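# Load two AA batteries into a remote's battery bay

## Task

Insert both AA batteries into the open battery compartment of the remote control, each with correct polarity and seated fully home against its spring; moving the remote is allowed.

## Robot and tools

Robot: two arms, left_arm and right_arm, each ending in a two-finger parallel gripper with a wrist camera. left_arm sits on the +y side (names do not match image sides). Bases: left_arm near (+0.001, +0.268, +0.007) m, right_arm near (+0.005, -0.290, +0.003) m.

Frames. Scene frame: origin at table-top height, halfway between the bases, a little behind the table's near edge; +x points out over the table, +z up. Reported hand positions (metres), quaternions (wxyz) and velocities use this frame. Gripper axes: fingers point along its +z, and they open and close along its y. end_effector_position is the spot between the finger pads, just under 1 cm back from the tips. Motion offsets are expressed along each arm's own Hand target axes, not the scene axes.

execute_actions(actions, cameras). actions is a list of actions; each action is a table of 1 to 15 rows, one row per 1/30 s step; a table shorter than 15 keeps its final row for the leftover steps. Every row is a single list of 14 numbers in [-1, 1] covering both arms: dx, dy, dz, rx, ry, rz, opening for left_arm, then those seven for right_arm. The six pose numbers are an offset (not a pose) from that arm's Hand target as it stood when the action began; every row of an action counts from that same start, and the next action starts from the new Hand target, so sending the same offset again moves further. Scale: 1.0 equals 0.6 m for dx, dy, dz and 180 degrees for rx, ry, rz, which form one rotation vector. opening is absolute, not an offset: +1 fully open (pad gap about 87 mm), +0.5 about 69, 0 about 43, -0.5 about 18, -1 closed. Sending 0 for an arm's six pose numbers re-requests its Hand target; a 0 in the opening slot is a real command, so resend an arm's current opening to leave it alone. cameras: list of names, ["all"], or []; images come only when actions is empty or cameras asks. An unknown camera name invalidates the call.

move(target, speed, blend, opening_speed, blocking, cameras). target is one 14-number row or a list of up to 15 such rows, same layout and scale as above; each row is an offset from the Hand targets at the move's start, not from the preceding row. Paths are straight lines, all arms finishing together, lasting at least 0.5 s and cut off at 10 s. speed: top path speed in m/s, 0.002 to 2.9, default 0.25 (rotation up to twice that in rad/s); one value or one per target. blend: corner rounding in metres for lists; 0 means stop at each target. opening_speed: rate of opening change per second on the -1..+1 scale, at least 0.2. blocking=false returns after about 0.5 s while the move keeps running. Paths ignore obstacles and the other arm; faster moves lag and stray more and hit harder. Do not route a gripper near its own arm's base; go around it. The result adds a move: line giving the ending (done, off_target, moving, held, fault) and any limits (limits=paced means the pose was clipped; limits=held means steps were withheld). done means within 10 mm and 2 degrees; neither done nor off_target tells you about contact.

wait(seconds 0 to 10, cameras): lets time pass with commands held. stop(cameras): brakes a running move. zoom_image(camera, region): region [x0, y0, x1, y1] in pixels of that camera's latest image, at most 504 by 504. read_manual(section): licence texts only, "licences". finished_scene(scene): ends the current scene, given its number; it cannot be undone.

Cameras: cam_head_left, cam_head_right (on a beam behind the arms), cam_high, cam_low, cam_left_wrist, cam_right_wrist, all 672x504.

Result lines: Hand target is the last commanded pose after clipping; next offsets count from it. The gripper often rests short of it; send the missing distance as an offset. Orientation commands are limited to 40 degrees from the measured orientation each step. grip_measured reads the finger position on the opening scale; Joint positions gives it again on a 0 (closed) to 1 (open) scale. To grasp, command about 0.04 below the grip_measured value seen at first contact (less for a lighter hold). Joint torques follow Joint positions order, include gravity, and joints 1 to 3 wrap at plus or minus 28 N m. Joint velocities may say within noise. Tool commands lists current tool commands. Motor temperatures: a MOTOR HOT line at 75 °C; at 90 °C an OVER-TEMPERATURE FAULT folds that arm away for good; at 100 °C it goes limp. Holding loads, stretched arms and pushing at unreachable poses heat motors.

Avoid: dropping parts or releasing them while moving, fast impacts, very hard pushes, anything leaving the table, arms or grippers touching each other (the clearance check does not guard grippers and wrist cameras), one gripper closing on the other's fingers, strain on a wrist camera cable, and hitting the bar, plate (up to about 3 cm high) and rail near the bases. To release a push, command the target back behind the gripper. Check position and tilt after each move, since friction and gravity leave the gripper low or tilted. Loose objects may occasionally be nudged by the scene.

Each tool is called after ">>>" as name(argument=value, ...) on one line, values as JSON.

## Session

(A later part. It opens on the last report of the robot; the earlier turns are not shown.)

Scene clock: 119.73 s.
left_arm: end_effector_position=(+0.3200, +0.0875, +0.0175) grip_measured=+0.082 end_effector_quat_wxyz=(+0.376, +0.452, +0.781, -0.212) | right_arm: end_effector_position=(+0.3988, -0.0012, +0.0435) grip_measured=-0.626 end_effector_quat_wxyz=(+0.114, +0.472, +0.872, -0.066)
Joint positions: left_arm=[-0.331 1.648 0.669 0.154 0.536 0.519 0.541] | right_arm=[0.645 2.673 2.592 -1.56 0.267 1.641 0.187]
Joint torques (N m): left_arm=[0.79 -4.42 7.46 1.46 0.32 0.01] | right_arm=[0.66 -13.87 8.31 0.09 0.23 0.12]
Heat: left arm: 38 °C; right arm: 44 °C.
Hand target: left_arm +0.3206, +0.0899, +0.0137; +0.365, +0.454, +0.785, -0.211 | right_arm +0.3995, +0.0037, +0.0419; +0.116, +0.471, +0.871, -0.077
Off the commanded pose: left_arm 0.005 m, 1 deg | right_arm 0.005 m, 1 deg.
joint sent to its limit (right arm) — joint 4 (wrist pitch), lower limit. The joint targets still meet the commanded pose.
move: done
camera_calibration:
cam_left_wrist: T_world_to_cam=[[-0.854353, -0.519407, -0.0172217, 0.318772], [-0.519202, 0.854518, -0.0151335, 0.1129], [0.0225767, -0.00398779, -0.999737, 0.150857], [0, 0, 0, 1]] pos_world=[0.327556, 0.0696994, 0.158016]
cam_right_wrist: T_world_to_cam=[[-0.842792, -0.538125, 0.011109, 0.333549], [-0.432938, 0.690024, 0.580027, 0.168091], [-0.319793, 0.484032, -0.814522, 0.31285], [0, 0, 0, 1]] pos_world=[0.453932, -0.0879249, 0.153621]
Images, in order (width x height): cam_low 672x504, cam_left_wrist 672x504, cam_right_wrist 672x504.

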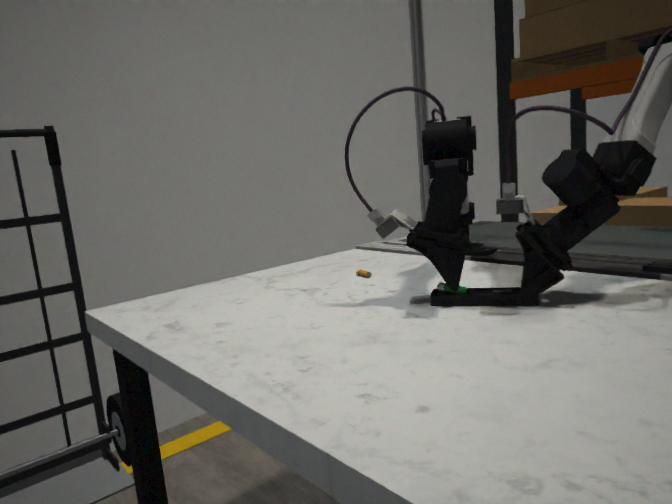

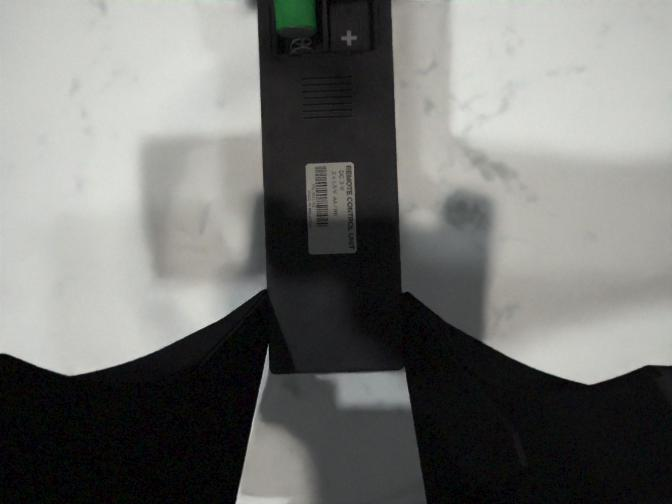

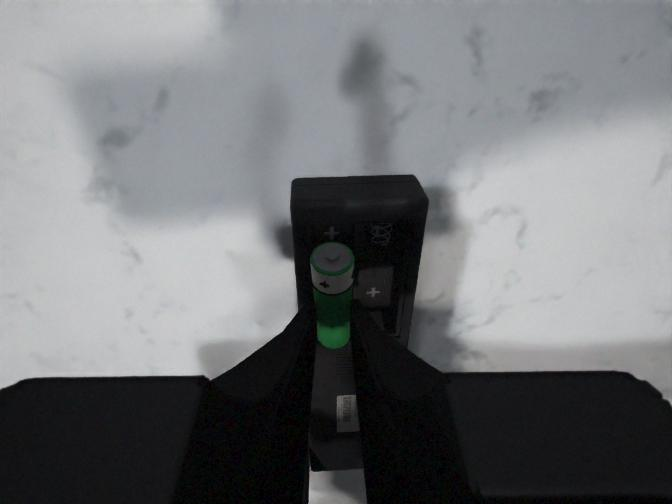

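>>> move(target=[0,0,0,0,0,0,0.02,0.0065,-0.0035,0.0102,0,0,0,-0.68], speed=0.04, cameras=["cam_low","cam_right_wrist","cam_left_wrist"])

>>> zoom_image(camera="cam_right_wrist", region=[230, 130, 430, 380])

>>> zoom_image(camera="cam_low", region=[420, 250, 550, 320])

>>> zoom_image(camera="cam_left_wrist", region=[240, 0, 420, 100])

Scene clock: 121.77 s.
left_arm: end_effector_position=(+0.3196, +0.0873, +0.0174) grip_measured=+0.082 end_effector_quat_wxyz=(+0.376, +0.452, +0.780, -0.213) | right_arm: end_effector_position=(+0.3984, -0.0009, +0.0430) grip_measured=-0.626 end_effector_quat_wxyz=(+0.115, +0.473, +0.871, -0.068)
Joint positions: left_arm=[-0.331 1.648 0.669 0.153 0.538 0.519 0.541] | right_arm=[0.647 2.674 2.592 -1.561 0.271 1.648 0.187]
Joint torques (N m): left_arm=[0.8 -4.41 7.46 1.47 0.3 0.01] | right_arm=[0.83 -13.12 7.46 0.08 0.23 0.11]
Heat: left arm: 38 °C; right arm: 45 °C.
Hand target: left_arm +0.3206, +0.0899, +0.0137; +0.365, +0.454, +0.785, -0.211 | right_arm +0.3965, +0.0042, +0.0350; +0.116, +0.471, +0.871, -0.077
Off the commanded pose: left_arm 0.005 m, 1 deg | right_arm 0.010 m, 1 deg.
joint read past its limit (right arm) — joint 4 (wrist pitch), lower limit.
joint sent to its limit (right arm) — joint 4 (wrist pitch), lower limit. The joint targets still meet the commanded pose.
move: done
camera_calibration:
cam_left_wrist: T_world_to_cam=[[-0.855075, -0.518277, -0.0153603, 0.318403], [-0.51808, 0.855198, -0.0151337, 0.112465], [0.0209795, -0.00498262, -0.999767, 0.151358], [0, 0, 0, 1]] pos_world=[0.327349, 0.0695947, 0.157916]
cam_right_wrist: T_world_to_cam=[[-0.844852, -0.534873, 0.0116354, 0.33411], [-0.431446, 0.694023, 0.576355, 0.167589], [-0.316352, 0.481915, -0.817116, 0.310855], [0, 0, 0, 1]] pos_world=[0.452919, -0.0874099, 0.153527]
Images, in order (width x height): cam_low 672x504, cam_left_wrist 672x504, cam_right_wrist 672x504.

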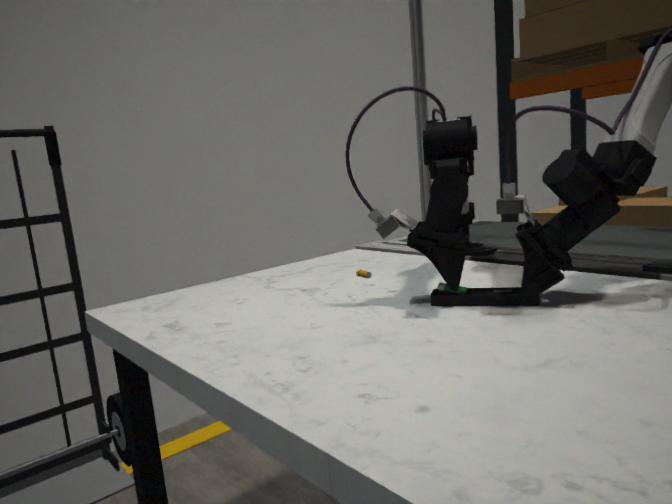

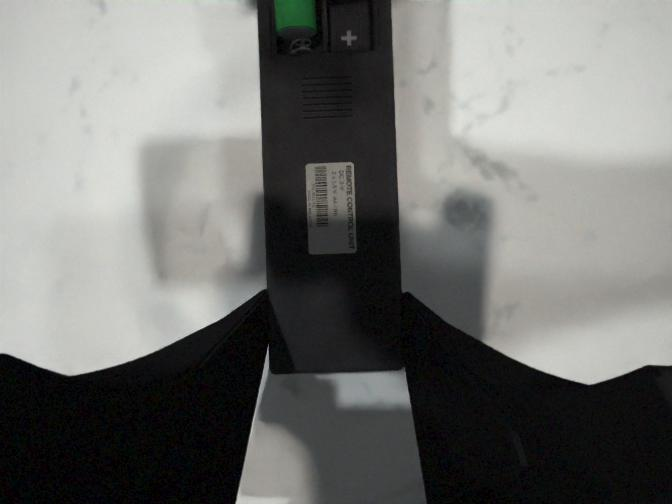

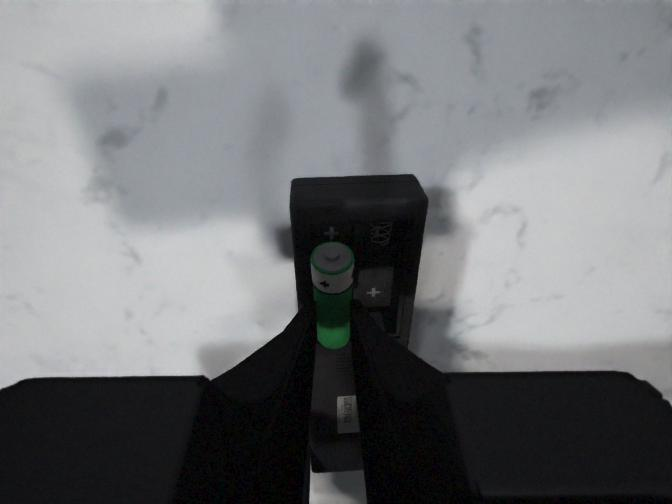

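Scaled by 2.016 from the camera's 672x504 image, which has a finer 960x720 frame.

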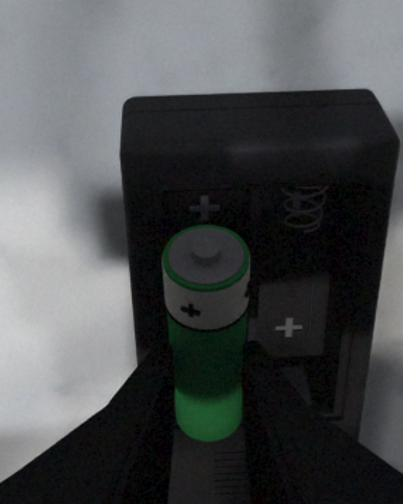

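Scaled by 3.877 from the camera's 672x504 image, which has a finer 960x720 frame.

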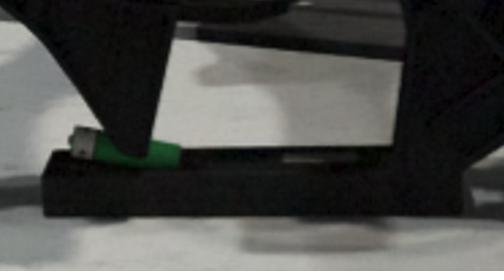

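Scaled by 2.800 from the camera's 672x504 image, which has a finer 960x720 frame.

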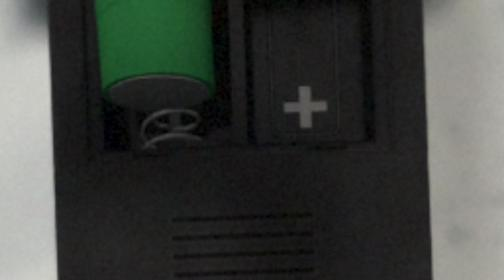

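>>> move(target=[[0,0,0,0,0,0,0.02,-0.01,-0.0037,-0.0232,0,0,0,-0.68],[0,0,0,0,0,0,0.02,-0.003,-0.0045,0.001,0,0,0,-0.68]], speed=0.04, cameras=["cam_low","cam_right_wrist","cam_left_wrist"])

>>> zoom_image(camera="cam_low", region=[420, 250, 550, 320])

>>> zoom_image(camera="cam_left_wrist", region=[240, 0, 420, 100])

Scene clock: 124.73 s.
left_arm: end_effector_position=(+0.3196, +0.0873, +0.0174) grip_measured=+0.082 end_effector_quat_wxyz=(+0.376, +0.452, +0.780, -0.213) | right_arm: end_effector_position=(+0.3984, -0.0009, +0.0430) grip_measured=-0.626 end_effector_quat_wxyz=(+0.116, +0.473, +0.871, -0.068)
Joint positions: left_arm=[-0.331 1.648 0.669 0.153 0.538 0.519 0.541] | right_arm=[0.647 2.674 2.592 -1.561 0.272 1.648 0.187]
Joint torques (N m): left_arm=[0.79 -4.42 7.46 1.47 0.3 0.01] | right_arm=[0.69 -13.68 6.05 0.06 0.23 0.12]
Heat: left arm: 38 °C; right arm: 46 °C.
Hand target: left_arm +0.3206, +0.0899, +0.0137; +0.365, +0.454, +0.785, -0.211 | right_arm +0.3953, +0.0011, +0.0350; +0.116, +0.471, +0.871, -0.077
Off the commanded pose: left_arm 0.005 m, 1 deg | right_arm 0.009 m, 1 deg.
joint read past its limit (right arm) — joint 4 (wrist pitch), lower limit.
joint sent to its limit (right arm) — joint 4 (wrist pitch), lower limit. The joint targets still meet the commanded pose.
move: done
camera_calibration:
cam_left_wrist: T_world_to_cam=[[-0.855075, -0.518277, -0.0153603, 0.318403], [-0.51808, 0.855198, -0.0151337, 0.112465], [0.0209795, -0.00498262, -0.999767, 0.151358], [0, 0, 0, 1]] pos_world=[0.327349, 0.0695947, 0.157916]
cam_right_wrist: T_world_to_cam=[[-0.845049, -0.534564, 0.0115356, 0.334239], [-0.431355, 0.694325, 0.57606, 0.16756], [-0.315951, 0.481823, -0.817326, 0.310779], [0, 0, 0, 1]] pos_world=[0.452917, -0.0874089, 0.153627]
Images, in order (width x height): cam_low 672x504, cam_left_wrist 672x504, cam_right_wrist 672x504.

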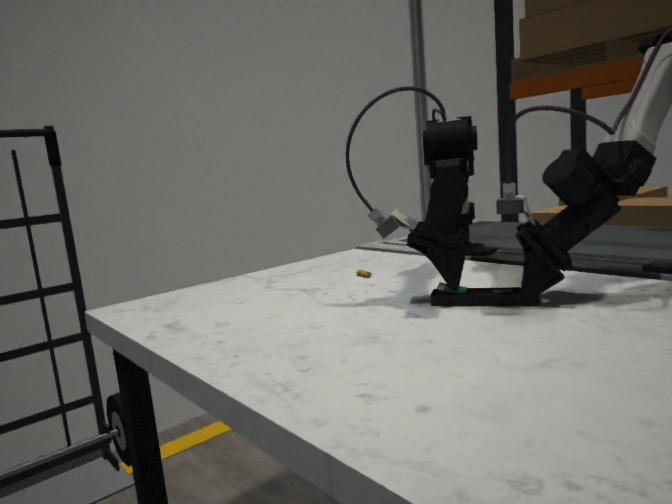

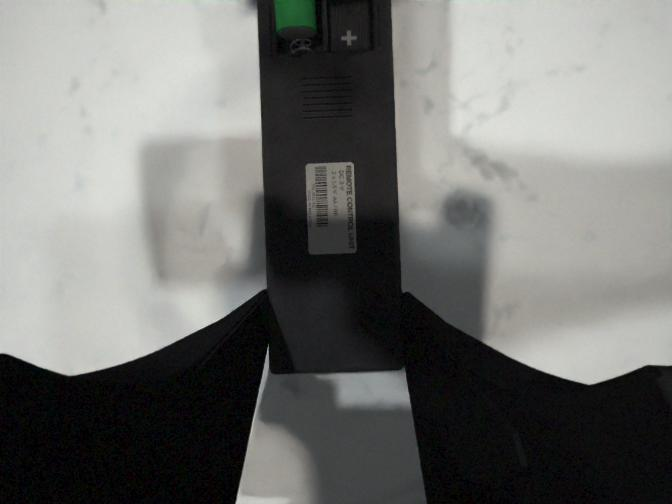

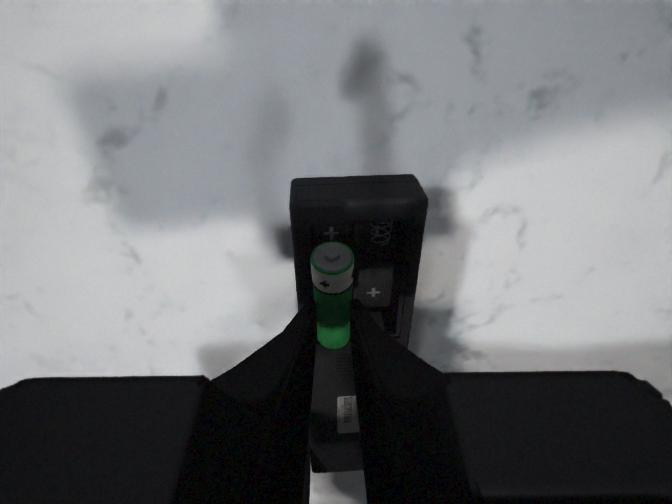

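Scaled by 3.877 from the camera's 672x504 image, which has a finer 960x720 frame.

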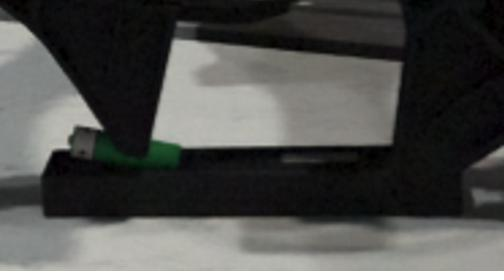

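Scaled by 2.800 from the camera's 672x504 image, which has a finer 960x720 frame.

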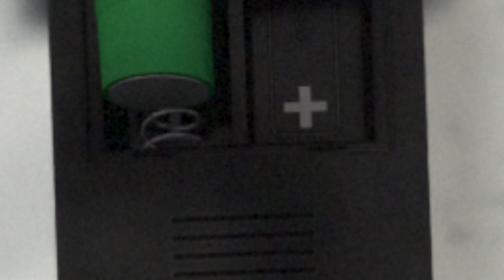

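>>> move(target=[0,0,0,0,0,0,0.02,-0.0138,-0.0067,-0.048,0,0,0,-0.68], speed=0.06, cameras=["cam_left_wrist","cam_right_wrist"])

>>> zoom_image(camera="cam_left_wrist", region=[240, 0, 420, 100])

>>> zoom_image(camera="cam_right_wrist", region=[230, 130, 430, 380])

Scene clock: 127.03 s.
left_arm: end_effector_position=(+0.3193, +0.0872, +0.0174) grip_measured=+0.082 end_effector_quat_wxyz=(+0.375, +0.452, +0.780, -0.214) | right_arm: end_effector_position=(+0.3938, -0.0045, +0.0424) grip_measured=-0.626 end_effector_quat_wxyz=(+0.112, +0.472, +0.871, -0.076)
Joint positions: left_arm=[-0.331 1.648 0.669 0.152 0.539 0.519 0.541] | right_arm=[0.647 2.657 2.557 -1.561 0.272 1.649 0.187]
Joint torques (N m): left_arm=[0.8 -4.41 7.46 1.48 0.28 0.01] | right_arm=[0.59 -20.23 5.23 0.05 0.21 0.06]
Motor temperatures (°C): left_arm=[27 38 37 35 28 30 32] | right_arm=[29 47 36 30 29 26 28]
Heat: left arm: 38 °C; right arm: 47 °C.
Hand target: left_arm +0.3206, +0.0899, +0.0137; +0.365, +0.454, +0.785, -0.211 | right_arm +0.3926, -0.0007, +0.0650; +0.116, +0.471, +0.871, -0.077
Off the commanded pose: left_arm 0.005 m, 1 deg | right_arm 0.023 m, 0 deg.
joint read past its limit (right arm) — joint 4 (wrist pitch), lower limit.
joint sent to its limit (right arm) — joint 4 (wrist pitch), lower limit. The joint targets still meet the commanded pose.
move: off_target (right_arm)
camera_calibration:
cam_left_wrist: T_world_to_cam=[[-0.855601, -0.517453, -0.0137679, 0.318088], [-0.517266, 0.855692, -0.0150785, 0.112052], [0.0195835, -0.00577949, -0.999792, 0.151878], [0, 0, 0, 1]] pos_world=[0.327143, 0.069591, 0.157915]
cam_right_wrist: T_world_to_cam=[[-0.844899, -0.534128, 0.0292178, 0.327583], [-0.423199, 0.70084, 0.574218, 0.165258], [-0.327183, 0.472791, -0.818181, 0.314981], [0, 0, 0, 1]] pos_world=[0.449767, -0.0897684, 0.153246]
Images, in order (width x height): cam_left_wrist 672x504, cam_right_wrist 672x504.

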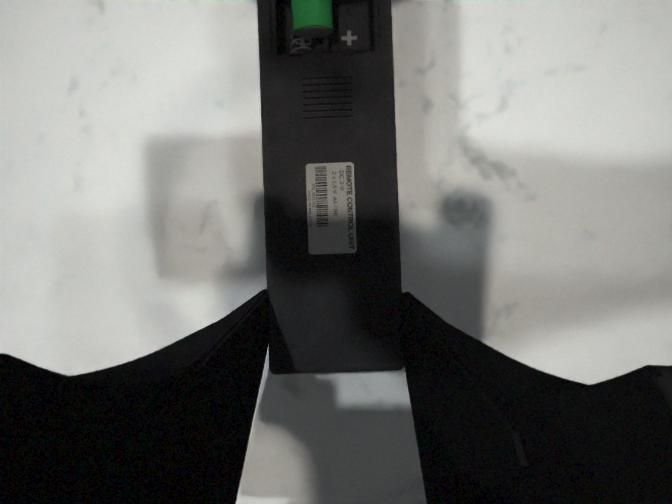

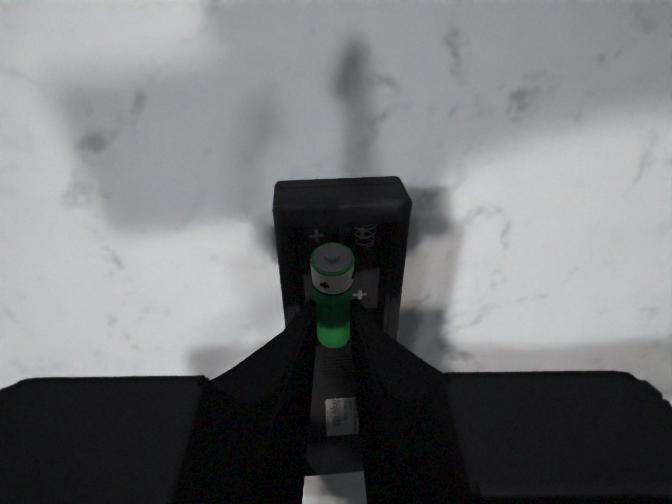

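Scaled by 2.800 from the camera's 672x504 image, which has a finer 960x720 frame.

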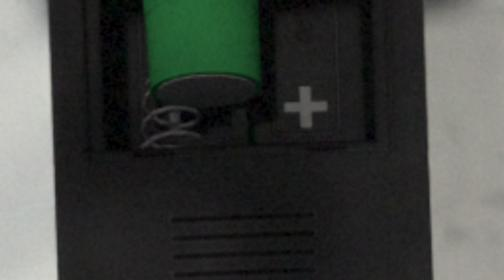

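Scaled by 2.016 from the camera's 672x504 image, which has a finer 960x720 frame.

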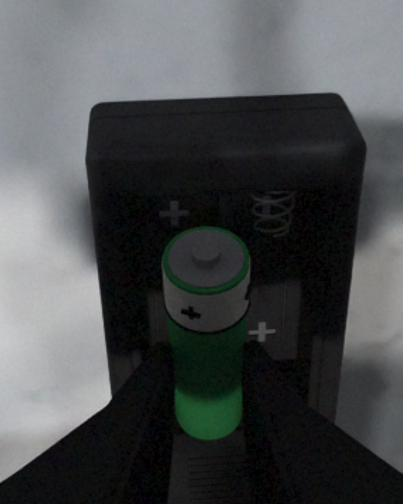

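>>> wait(seconds=0.5, cameras=["cam_high","cam_low","cam_head_left"])

>>> zoom_image(camera="cam_high", region=[260, 100, 480, 310])

>>> zoom_image(camera="cam_low", region=[360, 90, 610, 320])

Scene clock: 128.67 s.
left_arm: end_effector_position=(+0.3193, +0.0872, +0.0174) grip_measured=+0.082 end_effector_quat_wxyz=(+0.375, +0.452, +0.780, -0.214) | right_arm: end_effector_position=(+0.3938, -0.0045, +0.0424) grip_measured=-0.626 end_effector_quat_wxyz=(+0.112, +0.472, +0.871, -0.076)
Joint positions: left_arm=[-0.331 1.648 0.669 0.152 0.539 0.519 0.541] | right_arm=[0.647 2.657 2.557 -1.561 0.272 1.649 0.187]
Joint torques (N m): left_arm=[0.8 -4.42 7.46 1.48 0.28 0.01] | right_arm=[0.69 -20.22 5.23 0.05 0.2 0.06]
Heat: left arm: 38 °C; right arm: 48 °C.
Hand target: left_arm +0.3206, +0.0899, +0.0137; +0.365, +0.454, +0.785, -0.211 | right_arm +0.3926, -0.0007, +0.0650; +0.116, +0.471, +0.871, -0.077
Tool commands: left_gripper/opening=+0.02 right_gripper/opening=-0.68
Off the commanded pose: left_arm 0.005 m, 1 deg | right_arm 0.023 m, 0 deg.
joint read past its limit (right arm) — joint 4 (wrist pitch), lower limit.
wait: 0.50 s; at rest from the start
Images, in order (width x height): cam_head_left 672x504, cam_high 672x504, cam_low 672x504.

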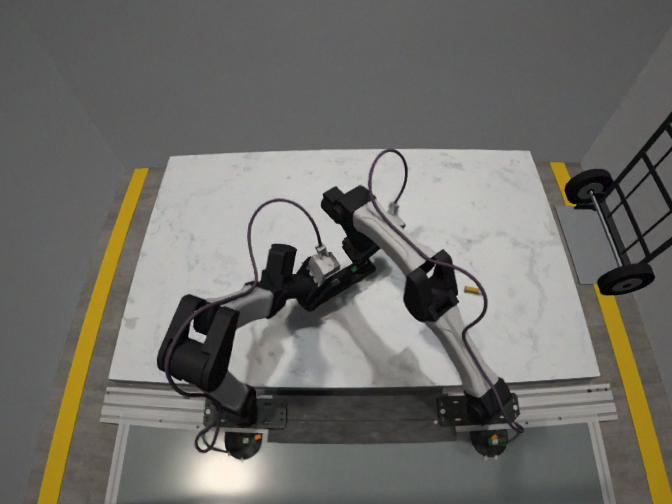

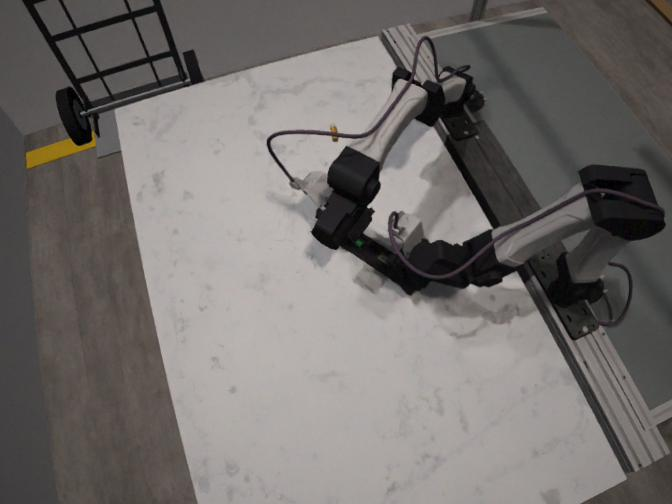

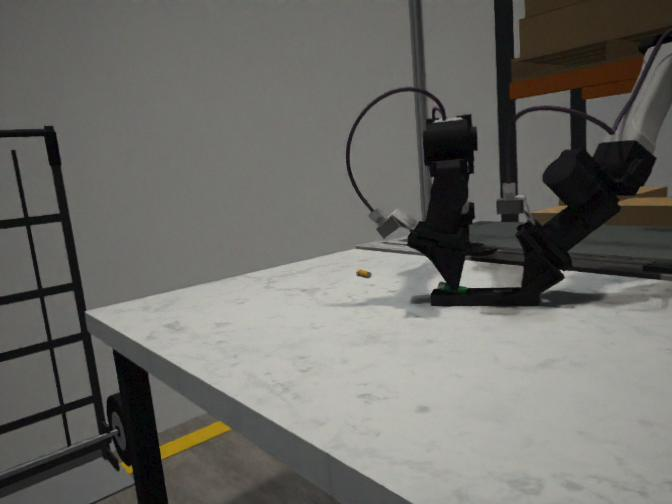

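Scaled by 2.291 from the camera's 672x504 image, which has a finer 960x720 frame.

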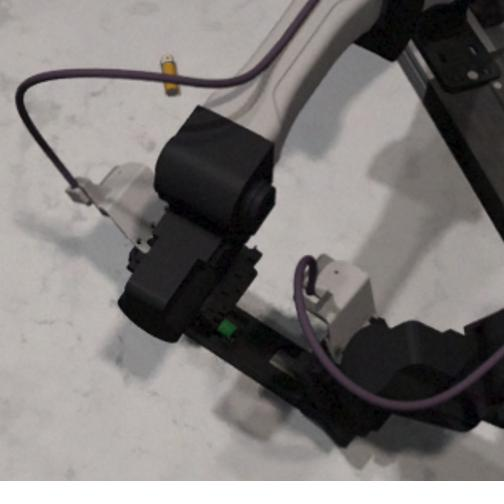

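Scaled by 2.016 from the camera's 672x504 image, which has a finer 960x720 frame.

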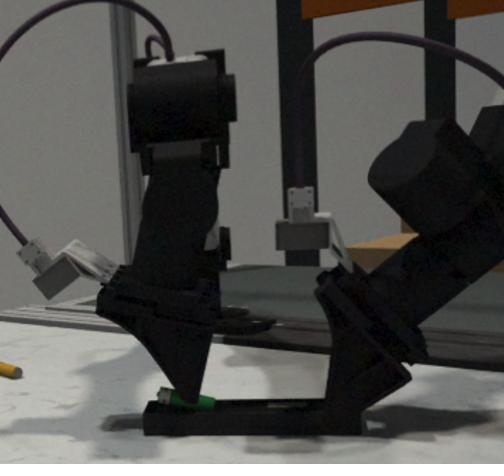

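>>> move(target=[[0,0,0,0,0,0,0.02,-0.0276,0,-0.096,0,0,0,-0.68],[0,0,0,0,0,0,0.02,-0.221,-0.21,-0.0405,0,0,0,-0.68]], speed=0.15)

Scene clock: 133.60 s.
left_arm: end_effector_position=(+0.3193, +0.0872, +0.0174) grip_measured=+0.082 end_effector_quat_wxyz=(+0.375, +0.452, +0.780, -0.214) | right_arm: end_effector_position=(+0.3524, -0.1686, +0.1180) grip_measured=-0.626 end_effector_quat_wxyz=(+0.098, +0.472, +0.871, -0.088)
Joint positions: left_arm=[-0.331 1.648 0.669 0.152 0.539 0.519 0.541] | right_arm=[0.366 2.046 1.825 -1.396 0.281 1.361 0.187]
Joint torques (N m): left_arm=[0.8 -4.41 7.46 1.48 0.28 0.01] | right_arm=[-0.03 -14.24 5.42 0.31 0.29 0]
Heat: left arm: 38 °C; right arm: 51 °C.
Hand target: left_arm +0.3206, +0.0899, +0.0137; +0.365, +0.454, +0.785, -0.211 | right_arm +0.3541, -0.1699, +0.1278; +0.116, +0.471, +0.871, -0.077
Off the commanded pose: left_arm 0.005 m, 1 deg | right_arm 0.010 m, 2 deg.
move: done

>>> move(target=[-0.0475,-0.1388,0.0565,0,0,0,0.02,0,0,0,0,0,0,-0.68], speed=0.12, cameras=["cam_right_wrist","cam_left_wrist","cam_low"])

Scene clock: 136.07 s.
left_arm: end_effector_position=(+0.2740, +0.0054, +0.0175) grip_measured=+0.082 end_effector_quat_wxyz=(+0.369, +0.459, +0.778, -0.219) | right_arm: end_effector_position=(+0.3525, -0.1686, +0.1180) grip_measured=-0.626 end_effector_quat_wxyz=(+0.098, +0.472, +0.872, -0.088)
Joint positions: left_arm=[-0.661 1.647 0.643 0.27 0.32 0.275 0.541] | right_arm=[0.366 2.046 1.825 -1.396 0.281 1.361 0.187]
Joint torques (N m): left_arm=[-0.28 -6.78 4.45 1.99 -0.07 -0.15] | right_arm=[0.05 -14.35 5.5 0.31 0.27 0.01]
Heat: left arm: 38 °C; right arm: 51 °C.
Hand target: left_arm +0.2703, +0.0100, +0.0136; +0.365, +0.454, +0.785, -0.212 | right_arm +0.3541, -0.1700, +0.1278; +0.116, +0.471, +0.871, -0.077
Off the commanded pose: left_arm 0.007 m, 1 deg | right_arm 0.010 m, 2 deg.
move: done
camera_calibration:
cam_left_wrist: T_world_to_cam=[[-0.865357, -0.501123, -0.00572487, 0.239569], [-0.501061, 0.865359, -0.00957027, 0.154053], [0.00974995, -0.0054132, -0.999938, 0.155073], [0, 0, 0, 1]] pos_world=[0.28299, -0.0124181, 0.157909]
cam_right_wrist: T_world_to_cam=[[-0.845271, -0.530536, 0.0636323, 0.199556], [-0.399963, 0.707167, 0.583048, 0.211214], [-0.354326, 0.467383, -0.809942, 0.448555], [0, 0, 0, 1]] pos_world=[0.412091, -0.253138, 0.227458]
Images, in order (width x height): cam_low 672x504, cam_left_wrist 672x504, cam_right_wrist 672x504.

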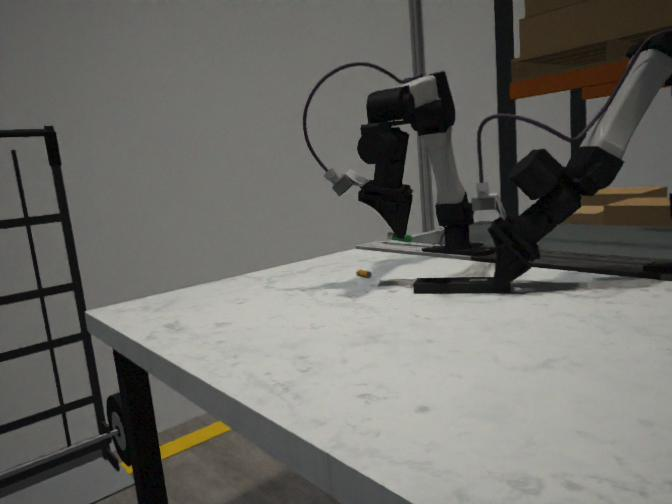

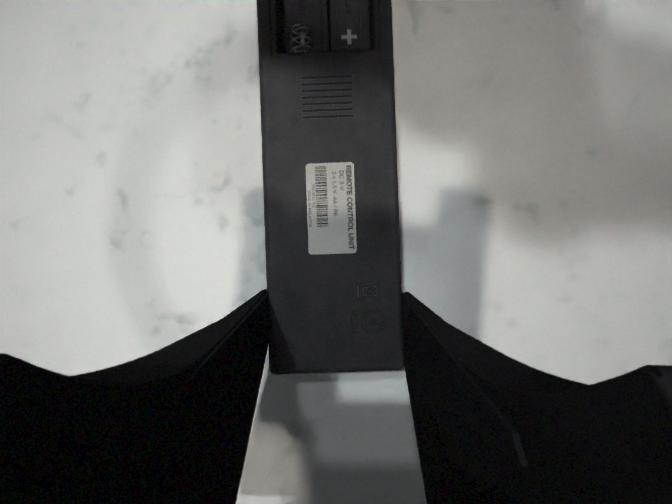

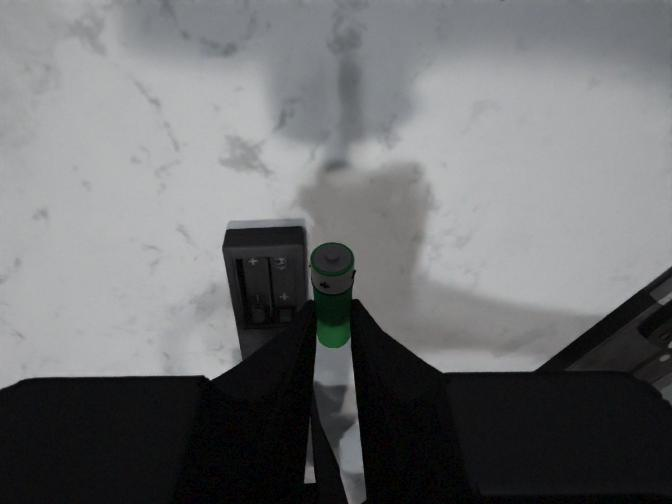

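>>> move(target=[0,0,0,0,0,0,0.02,0.1507,0.0758,0.0695,0.0023,0,0.008,-0.68], speed=0.12, cameras=["cam_right_wrist","cam_left_wrist","cam_low"])

>>> zoom_image(camera="cam_right_wrist", region=[230, 130, 430, 380])

>>> zoom_image(camera="cam_low", region=[390, 235, 520, 305])

>>> zoom_image(camera="cam_left_wrist", region=[240, 0, 420, 100])

Scene clock: 139.67 s.
left_arm: end_effector_position=(+0.2740, +0.0055, +0.0175) grip_measured=+0.082 end_effector_quat_wxyz=(+0.369, +0.458, +0.778, -0.219) | right_arm: end_effector_position=(+0.3433, -0.0876, +0.0607) grip_measured=-0.626 end_effector_quat_wxyz=(+0.107, +0.478, +0.867, -0.089)
Joint positions: left_arm=[-0.661 1.647 0.643 0.27 0.319 0.274 0.541] | right_arm=[0.561 2.18 1.795 -1.282 0.281 1.578 0.187]
Joint torques (N m): left_arm=[-0.28 -6.79 4.45 1.96 -0.06 -0.2] | right_arm=[0.05 -11.52 7.49 0.23 0.23 0.14]
Motor temperatures (°C): left_arm=[27 38 36 35 28 30 32] | right_arm=[29 52 35 30 29 26 28]
Heat: left arm: 38 °C; right arm: 52 °C.
Hand target: left_arm +0.2703, +0.0100, +0.0135; +0.365, +0.454, +0.785, -0.212 | right_arm +0.3497, -0.0827, +0.0618; +0.115, +0.482, +0.865, -0.078
Off the commanded pose: left_arm 0.007 m, 1 deg | right_arm 0.008 m, 2 deg.
move: done
camera_calibration:
cam_left_wrist: T_world_to_cam=[[-0.864957, -0.501817, -0.00540364, 0.239446], [-0.501757, 0.864956, -0.00951182, 0.154149], [0.0094471, -0.005516, -0.99994, 0.155158], [0, 0, 0, 1]] pos_world=[0.28299, -0.0123181, 0.157909]
cam_right_wrist: T_world_to_cam=[[-0.853176, -0.518751, 0.0546718, 0.242746], [-0.399494, 0.717213, 0.570972, 0.185134], [-0.335404, 0.465299, -0.819147, 0.354941], [0, 0, 0, 1]] pos_world=[0.400114, -0.172009, 0.171771]
Images, in order (width x height): cam_low 672x504, cam_left_wrist 672x504, cam_right_wrist 672x504.

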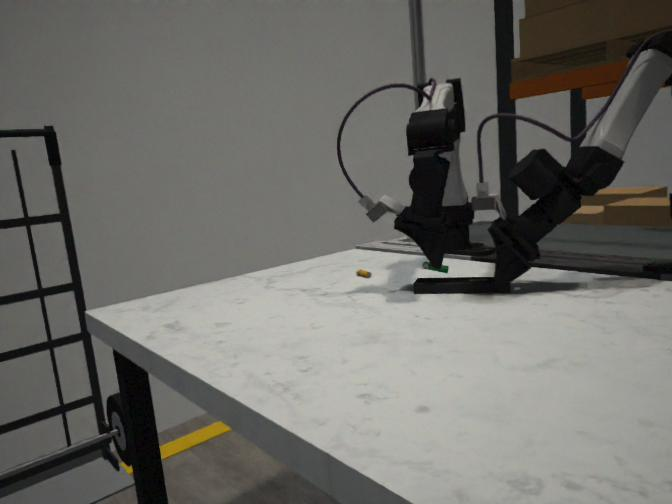

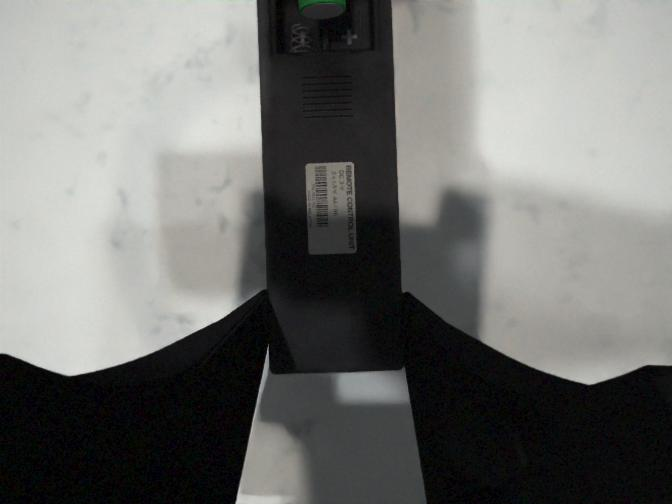

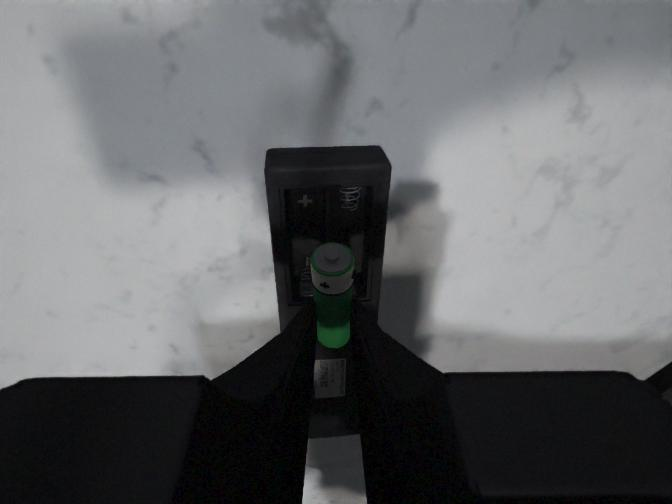

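Scaled by 2.016 from the camera's 672x504 image, which has a finer 960x720 frame.

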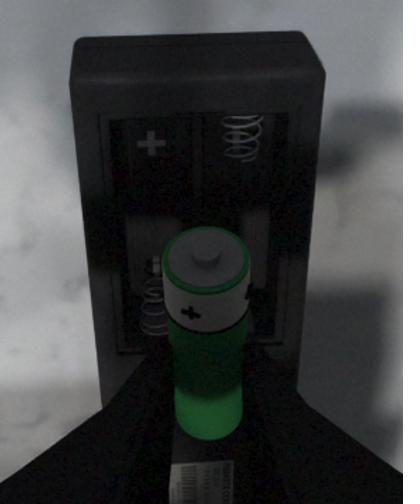

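Scaled by 3.877 from the camera's 672x504 image, which has a finer 960x720 frame.

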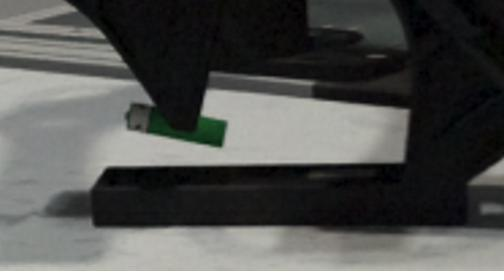

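Scaled by 2.800 from the camera's 672x504 image, which has a finer 960x720 frame.

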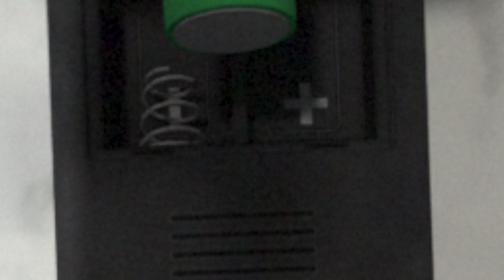

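>>> move(target=[0,0,0,0,0,0,0.02,0.0037,0.0167,0.0128,-0.017,0,0,-0.68], speed=0.06, cameras=["cam_right_wrist","cam_left_wrist","cam_low"])

>>> zoom_image(camera="cam_right_wrist", region=[230, 130, 430, 380])

>>> zoom_image(camera="cam_low", region=[390, 235, 520, 305])

>>> zoom_image(camera="cam_left_wrist", region=[240, 0, 420, 100])

Scene clock: 143.37 s.
left_arm: end_effector_position=(+0.2740, +0.0055, +0.0175) grip_measured=+0.082 end_effector_quat_wxyz=(+0.369, +0.458, +0.778, -0.219) | right_arm: end_effector_position=(+0.3570, -0.0789, +0.0538) grip_measured=-0.626 end_effector_quat_wxyz=(+0.122, +0.482, +0.865, -0.060)
Joint positions: left_arm=[-0.661 1.647 0.643 0.27 0.319 0.274 0.541] | right_arm=[0.561 2.18 1.768 -1.189 0.281 1.577 0.187]
Joint torques (N m): left_arm=[-0.29 -6.78 4.46 1.96 -0.05 -0.2] | right_arm=[0.17 -12.62 5.59 0.35 0.21 0]
Heat: left arm: 39 °C; right arm: 52 °C.
Hand target: left_arm +0.2703, +0.0100, +0.0135; +0.365, +0.454, +0.785, -0.212 | right_arm +0.3580, -0.0776, +0.0536; +0.128, +0.479, +0.867, -0.055
Off the commanded pose: left_arm 0.007 m, 1 deg | right_arm 0.002 m, 1 deg.
move: done
camera_calibration:
cam_left_wrist: T_world_to_cam=[[-0.864957, -0.501817, -0.00540364, 0.239446], [-0.501757, 0.864956, -0.00951182, 0.154149], [0.0094471, -0.005516, -0.99994, 0.155158], [0, 0, 0, 1]] pos_world=[0.28299, -0.0123181, 0.157909]
cam_right_wrist: T_world_to_cam=[[-0.854488, -0.519333, -0.0119336, 0.26324], [-0.43159, 0.69696, 0.572693, 0.198006], [-0.289101, 0.49451, -0.819683, 0.335575], [0, 0, 0, 1]] pos_world=[0.407408, -0.167239, 0.16481]
Images, in order (width x height): cam_low 672x504, cam_left_wrist 672x504, cam_right_wrist 672x504.

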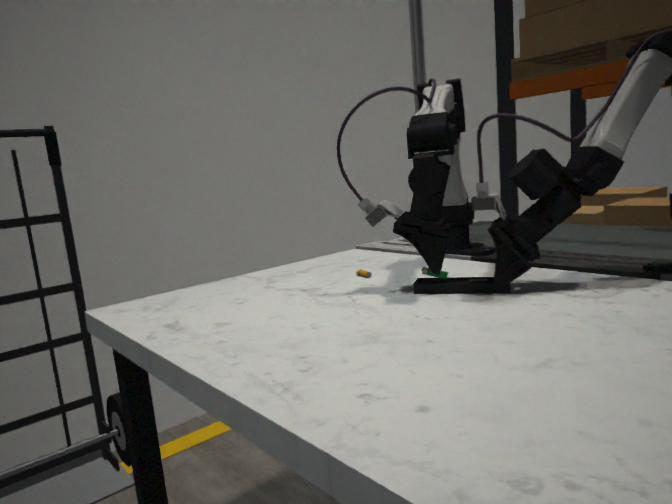

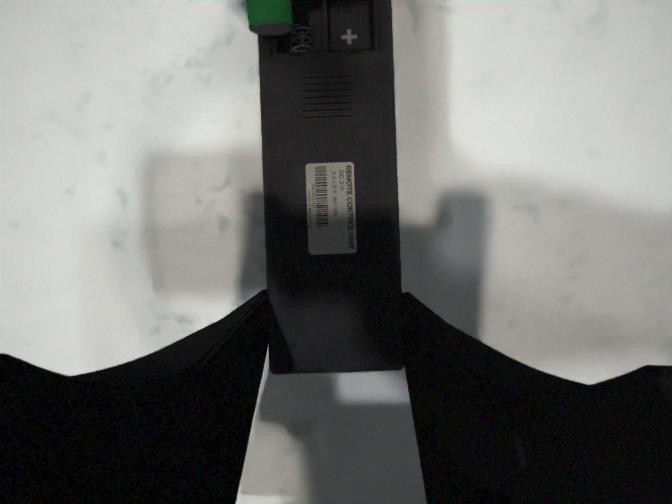

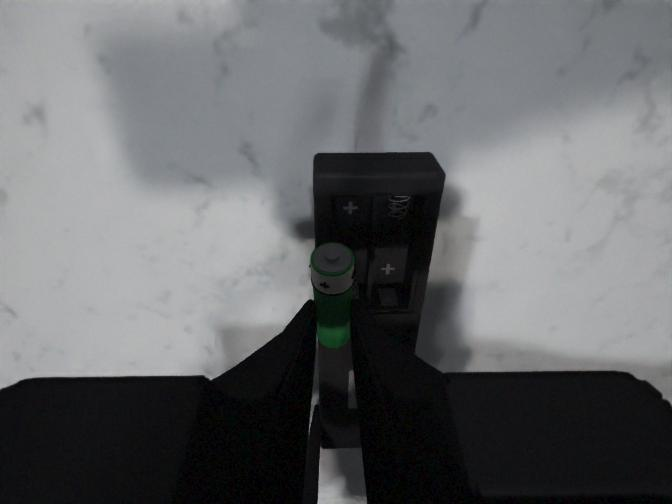

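Scaled by 2.016 from the camera's 672x504 image, which has a finer 960x720 frame.

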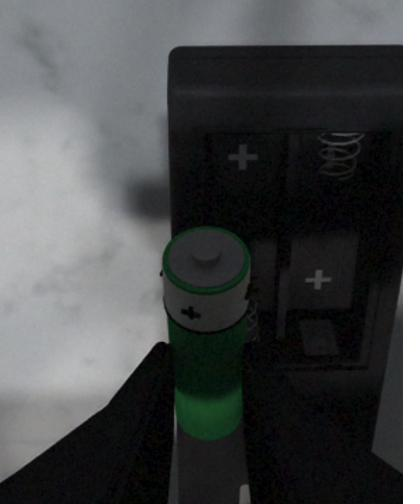

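Scaled by 3.877 from the camera's 672x504 image, which has a finer 960x720 frame.

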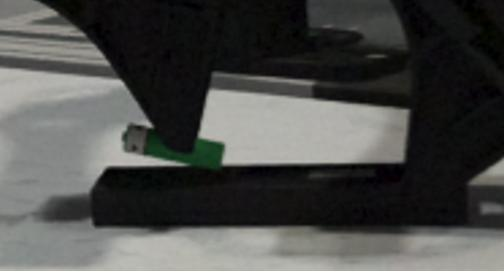

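Scaled by 2.800 from the camera's 672x504 image, which has a finer 960x720 frame.

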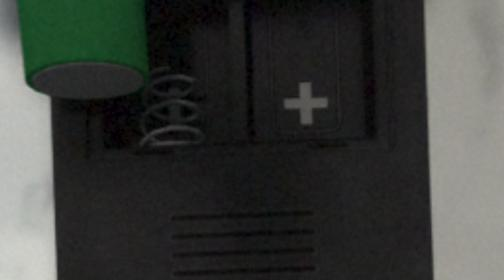

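>>> move(target=[0,0,0,0,0,0,0.02,0,-0.0145,0,0,0,0,-0.68], speed=0.06, cameras=["cam_right_wrist","cam_left_wrist","cam_low"])

>>> zoom_image(camera="cam_right_wrist", region=[230, 130, 430, 380])

>>> zoom_image(camera="cam_left_wrist", region=[240, 0, 420, 100])

Scene clock: 145.53 s.
left_arm: end_effector_position=(+0.2740, +0.0055, +0.0175) grip_measured=+0.082 end_effector_quat_wxyz=(+0.369, +0.458, +0.778, -0.219) | right_arm: end_effector_position=(+0.3477, -0.0846, +0.0422) grip_measured=-0.626 end_effector_quat_wxyz=(+0.115, +0.480, +0.866, -0.073)
Joint positions: left_arm=[-0.661 1.647 0.643 0.27 0.319 0.274 0.541] | right_arm=[0.561 2.176 1.715 -1.171 0.281 1.577 0.187]
Joint torques (N m): left_arm=[-0.28 -6.79 4.45 1.96 -0.05 -0.2] | right_arm=[0.13 -15.36 5.15 0.31 0.2 -0.01]
Heat: left arm: 39 °C; right arm: 52 °C.
Hand target: left_arm +0.2703, +0.0100, +0.0135; +0.365, +0.454, +0.785, -0.212 | right_arm +0.3507, -0.0822, +0.0533; +0.128, +0.479, +0.867, -0.055
Off the commanded pose: left_arm 0.007 m, 1 deg | right_arm 0.012 m, 3 deg.
move: off_target (right_arm)
camera_calibration:
cam_left_wrist: T_world_to_cam=[[-0.864957, -0.501817, -0.00540364, 0.239446], [-0.501757, 0.864956, -0.00951182, 0.154149], [0.0094471, -0.005516, -0.99994, 0.155158], [0, 0, 0, 1]] pos_world=[0.28299, -0.0123181, 0.157909]
cam_right_wrist: T_world_to_cam=[[-0.854037, -0.519849, 0.0194551, 0.250726], [-0.416886, 0.706296, 0.572147, 0.200355], [-0.311171, 0.480524, -0.819921, 0.332777], [0, 0, 0, 1]] pos_world=[0.401205, -0.171078, 0.153341]
Images, in order (width x height): cam_low 672x504, cam_left_wrist 672x504, cam_right_wrist 672x504.

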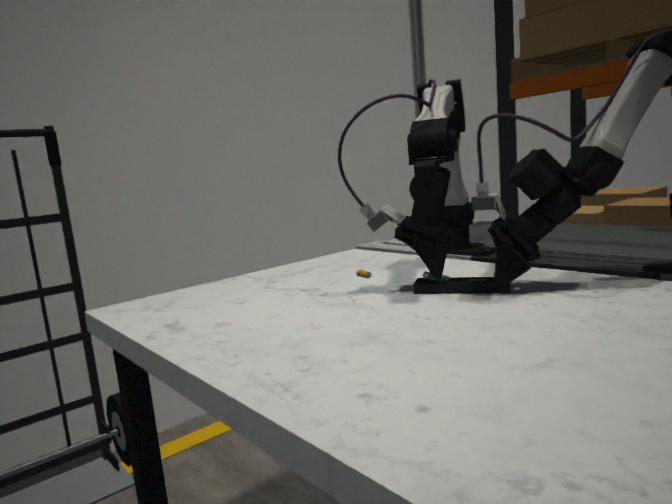

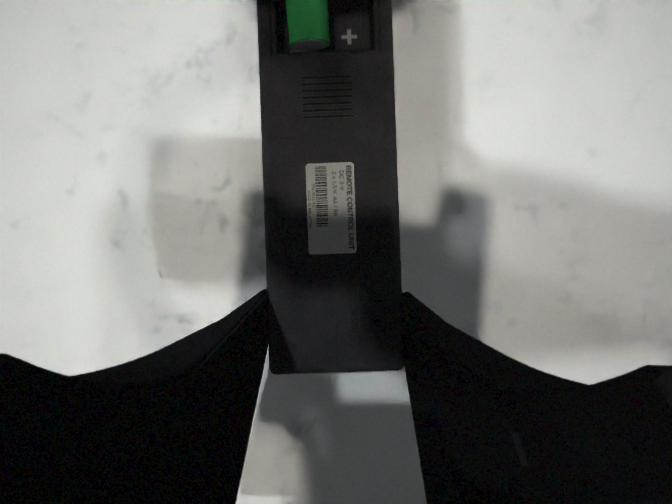

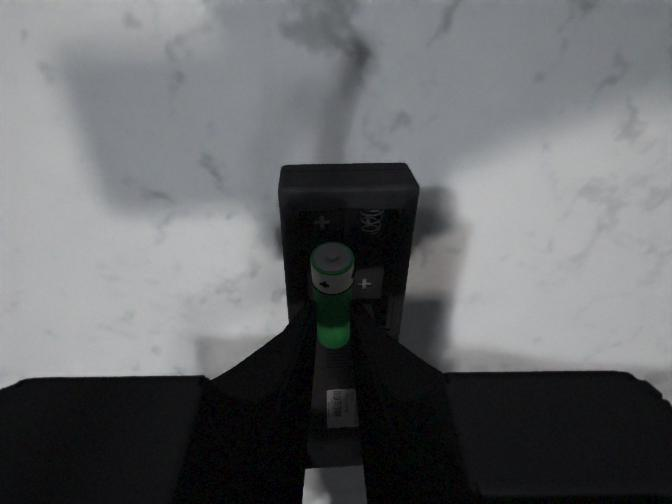

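Scaled by 2.016 from the camera's 672x504 image, which has a finer 960x720 frame.

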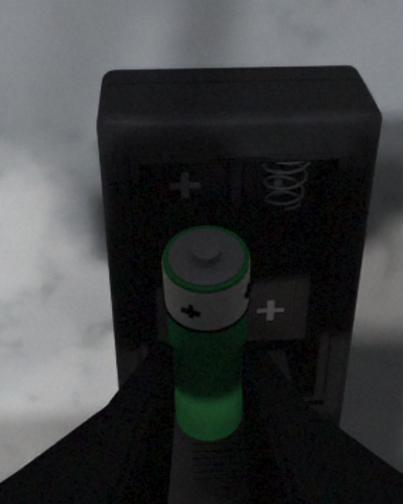

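Scaled by 2.800 from the camera's 672x504 image, which has a finer 960x720 frame.

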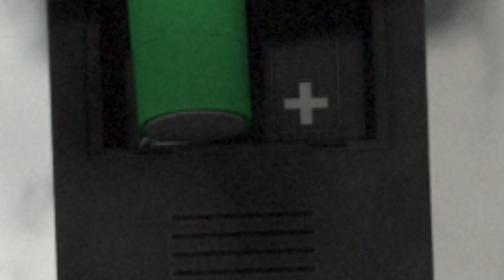

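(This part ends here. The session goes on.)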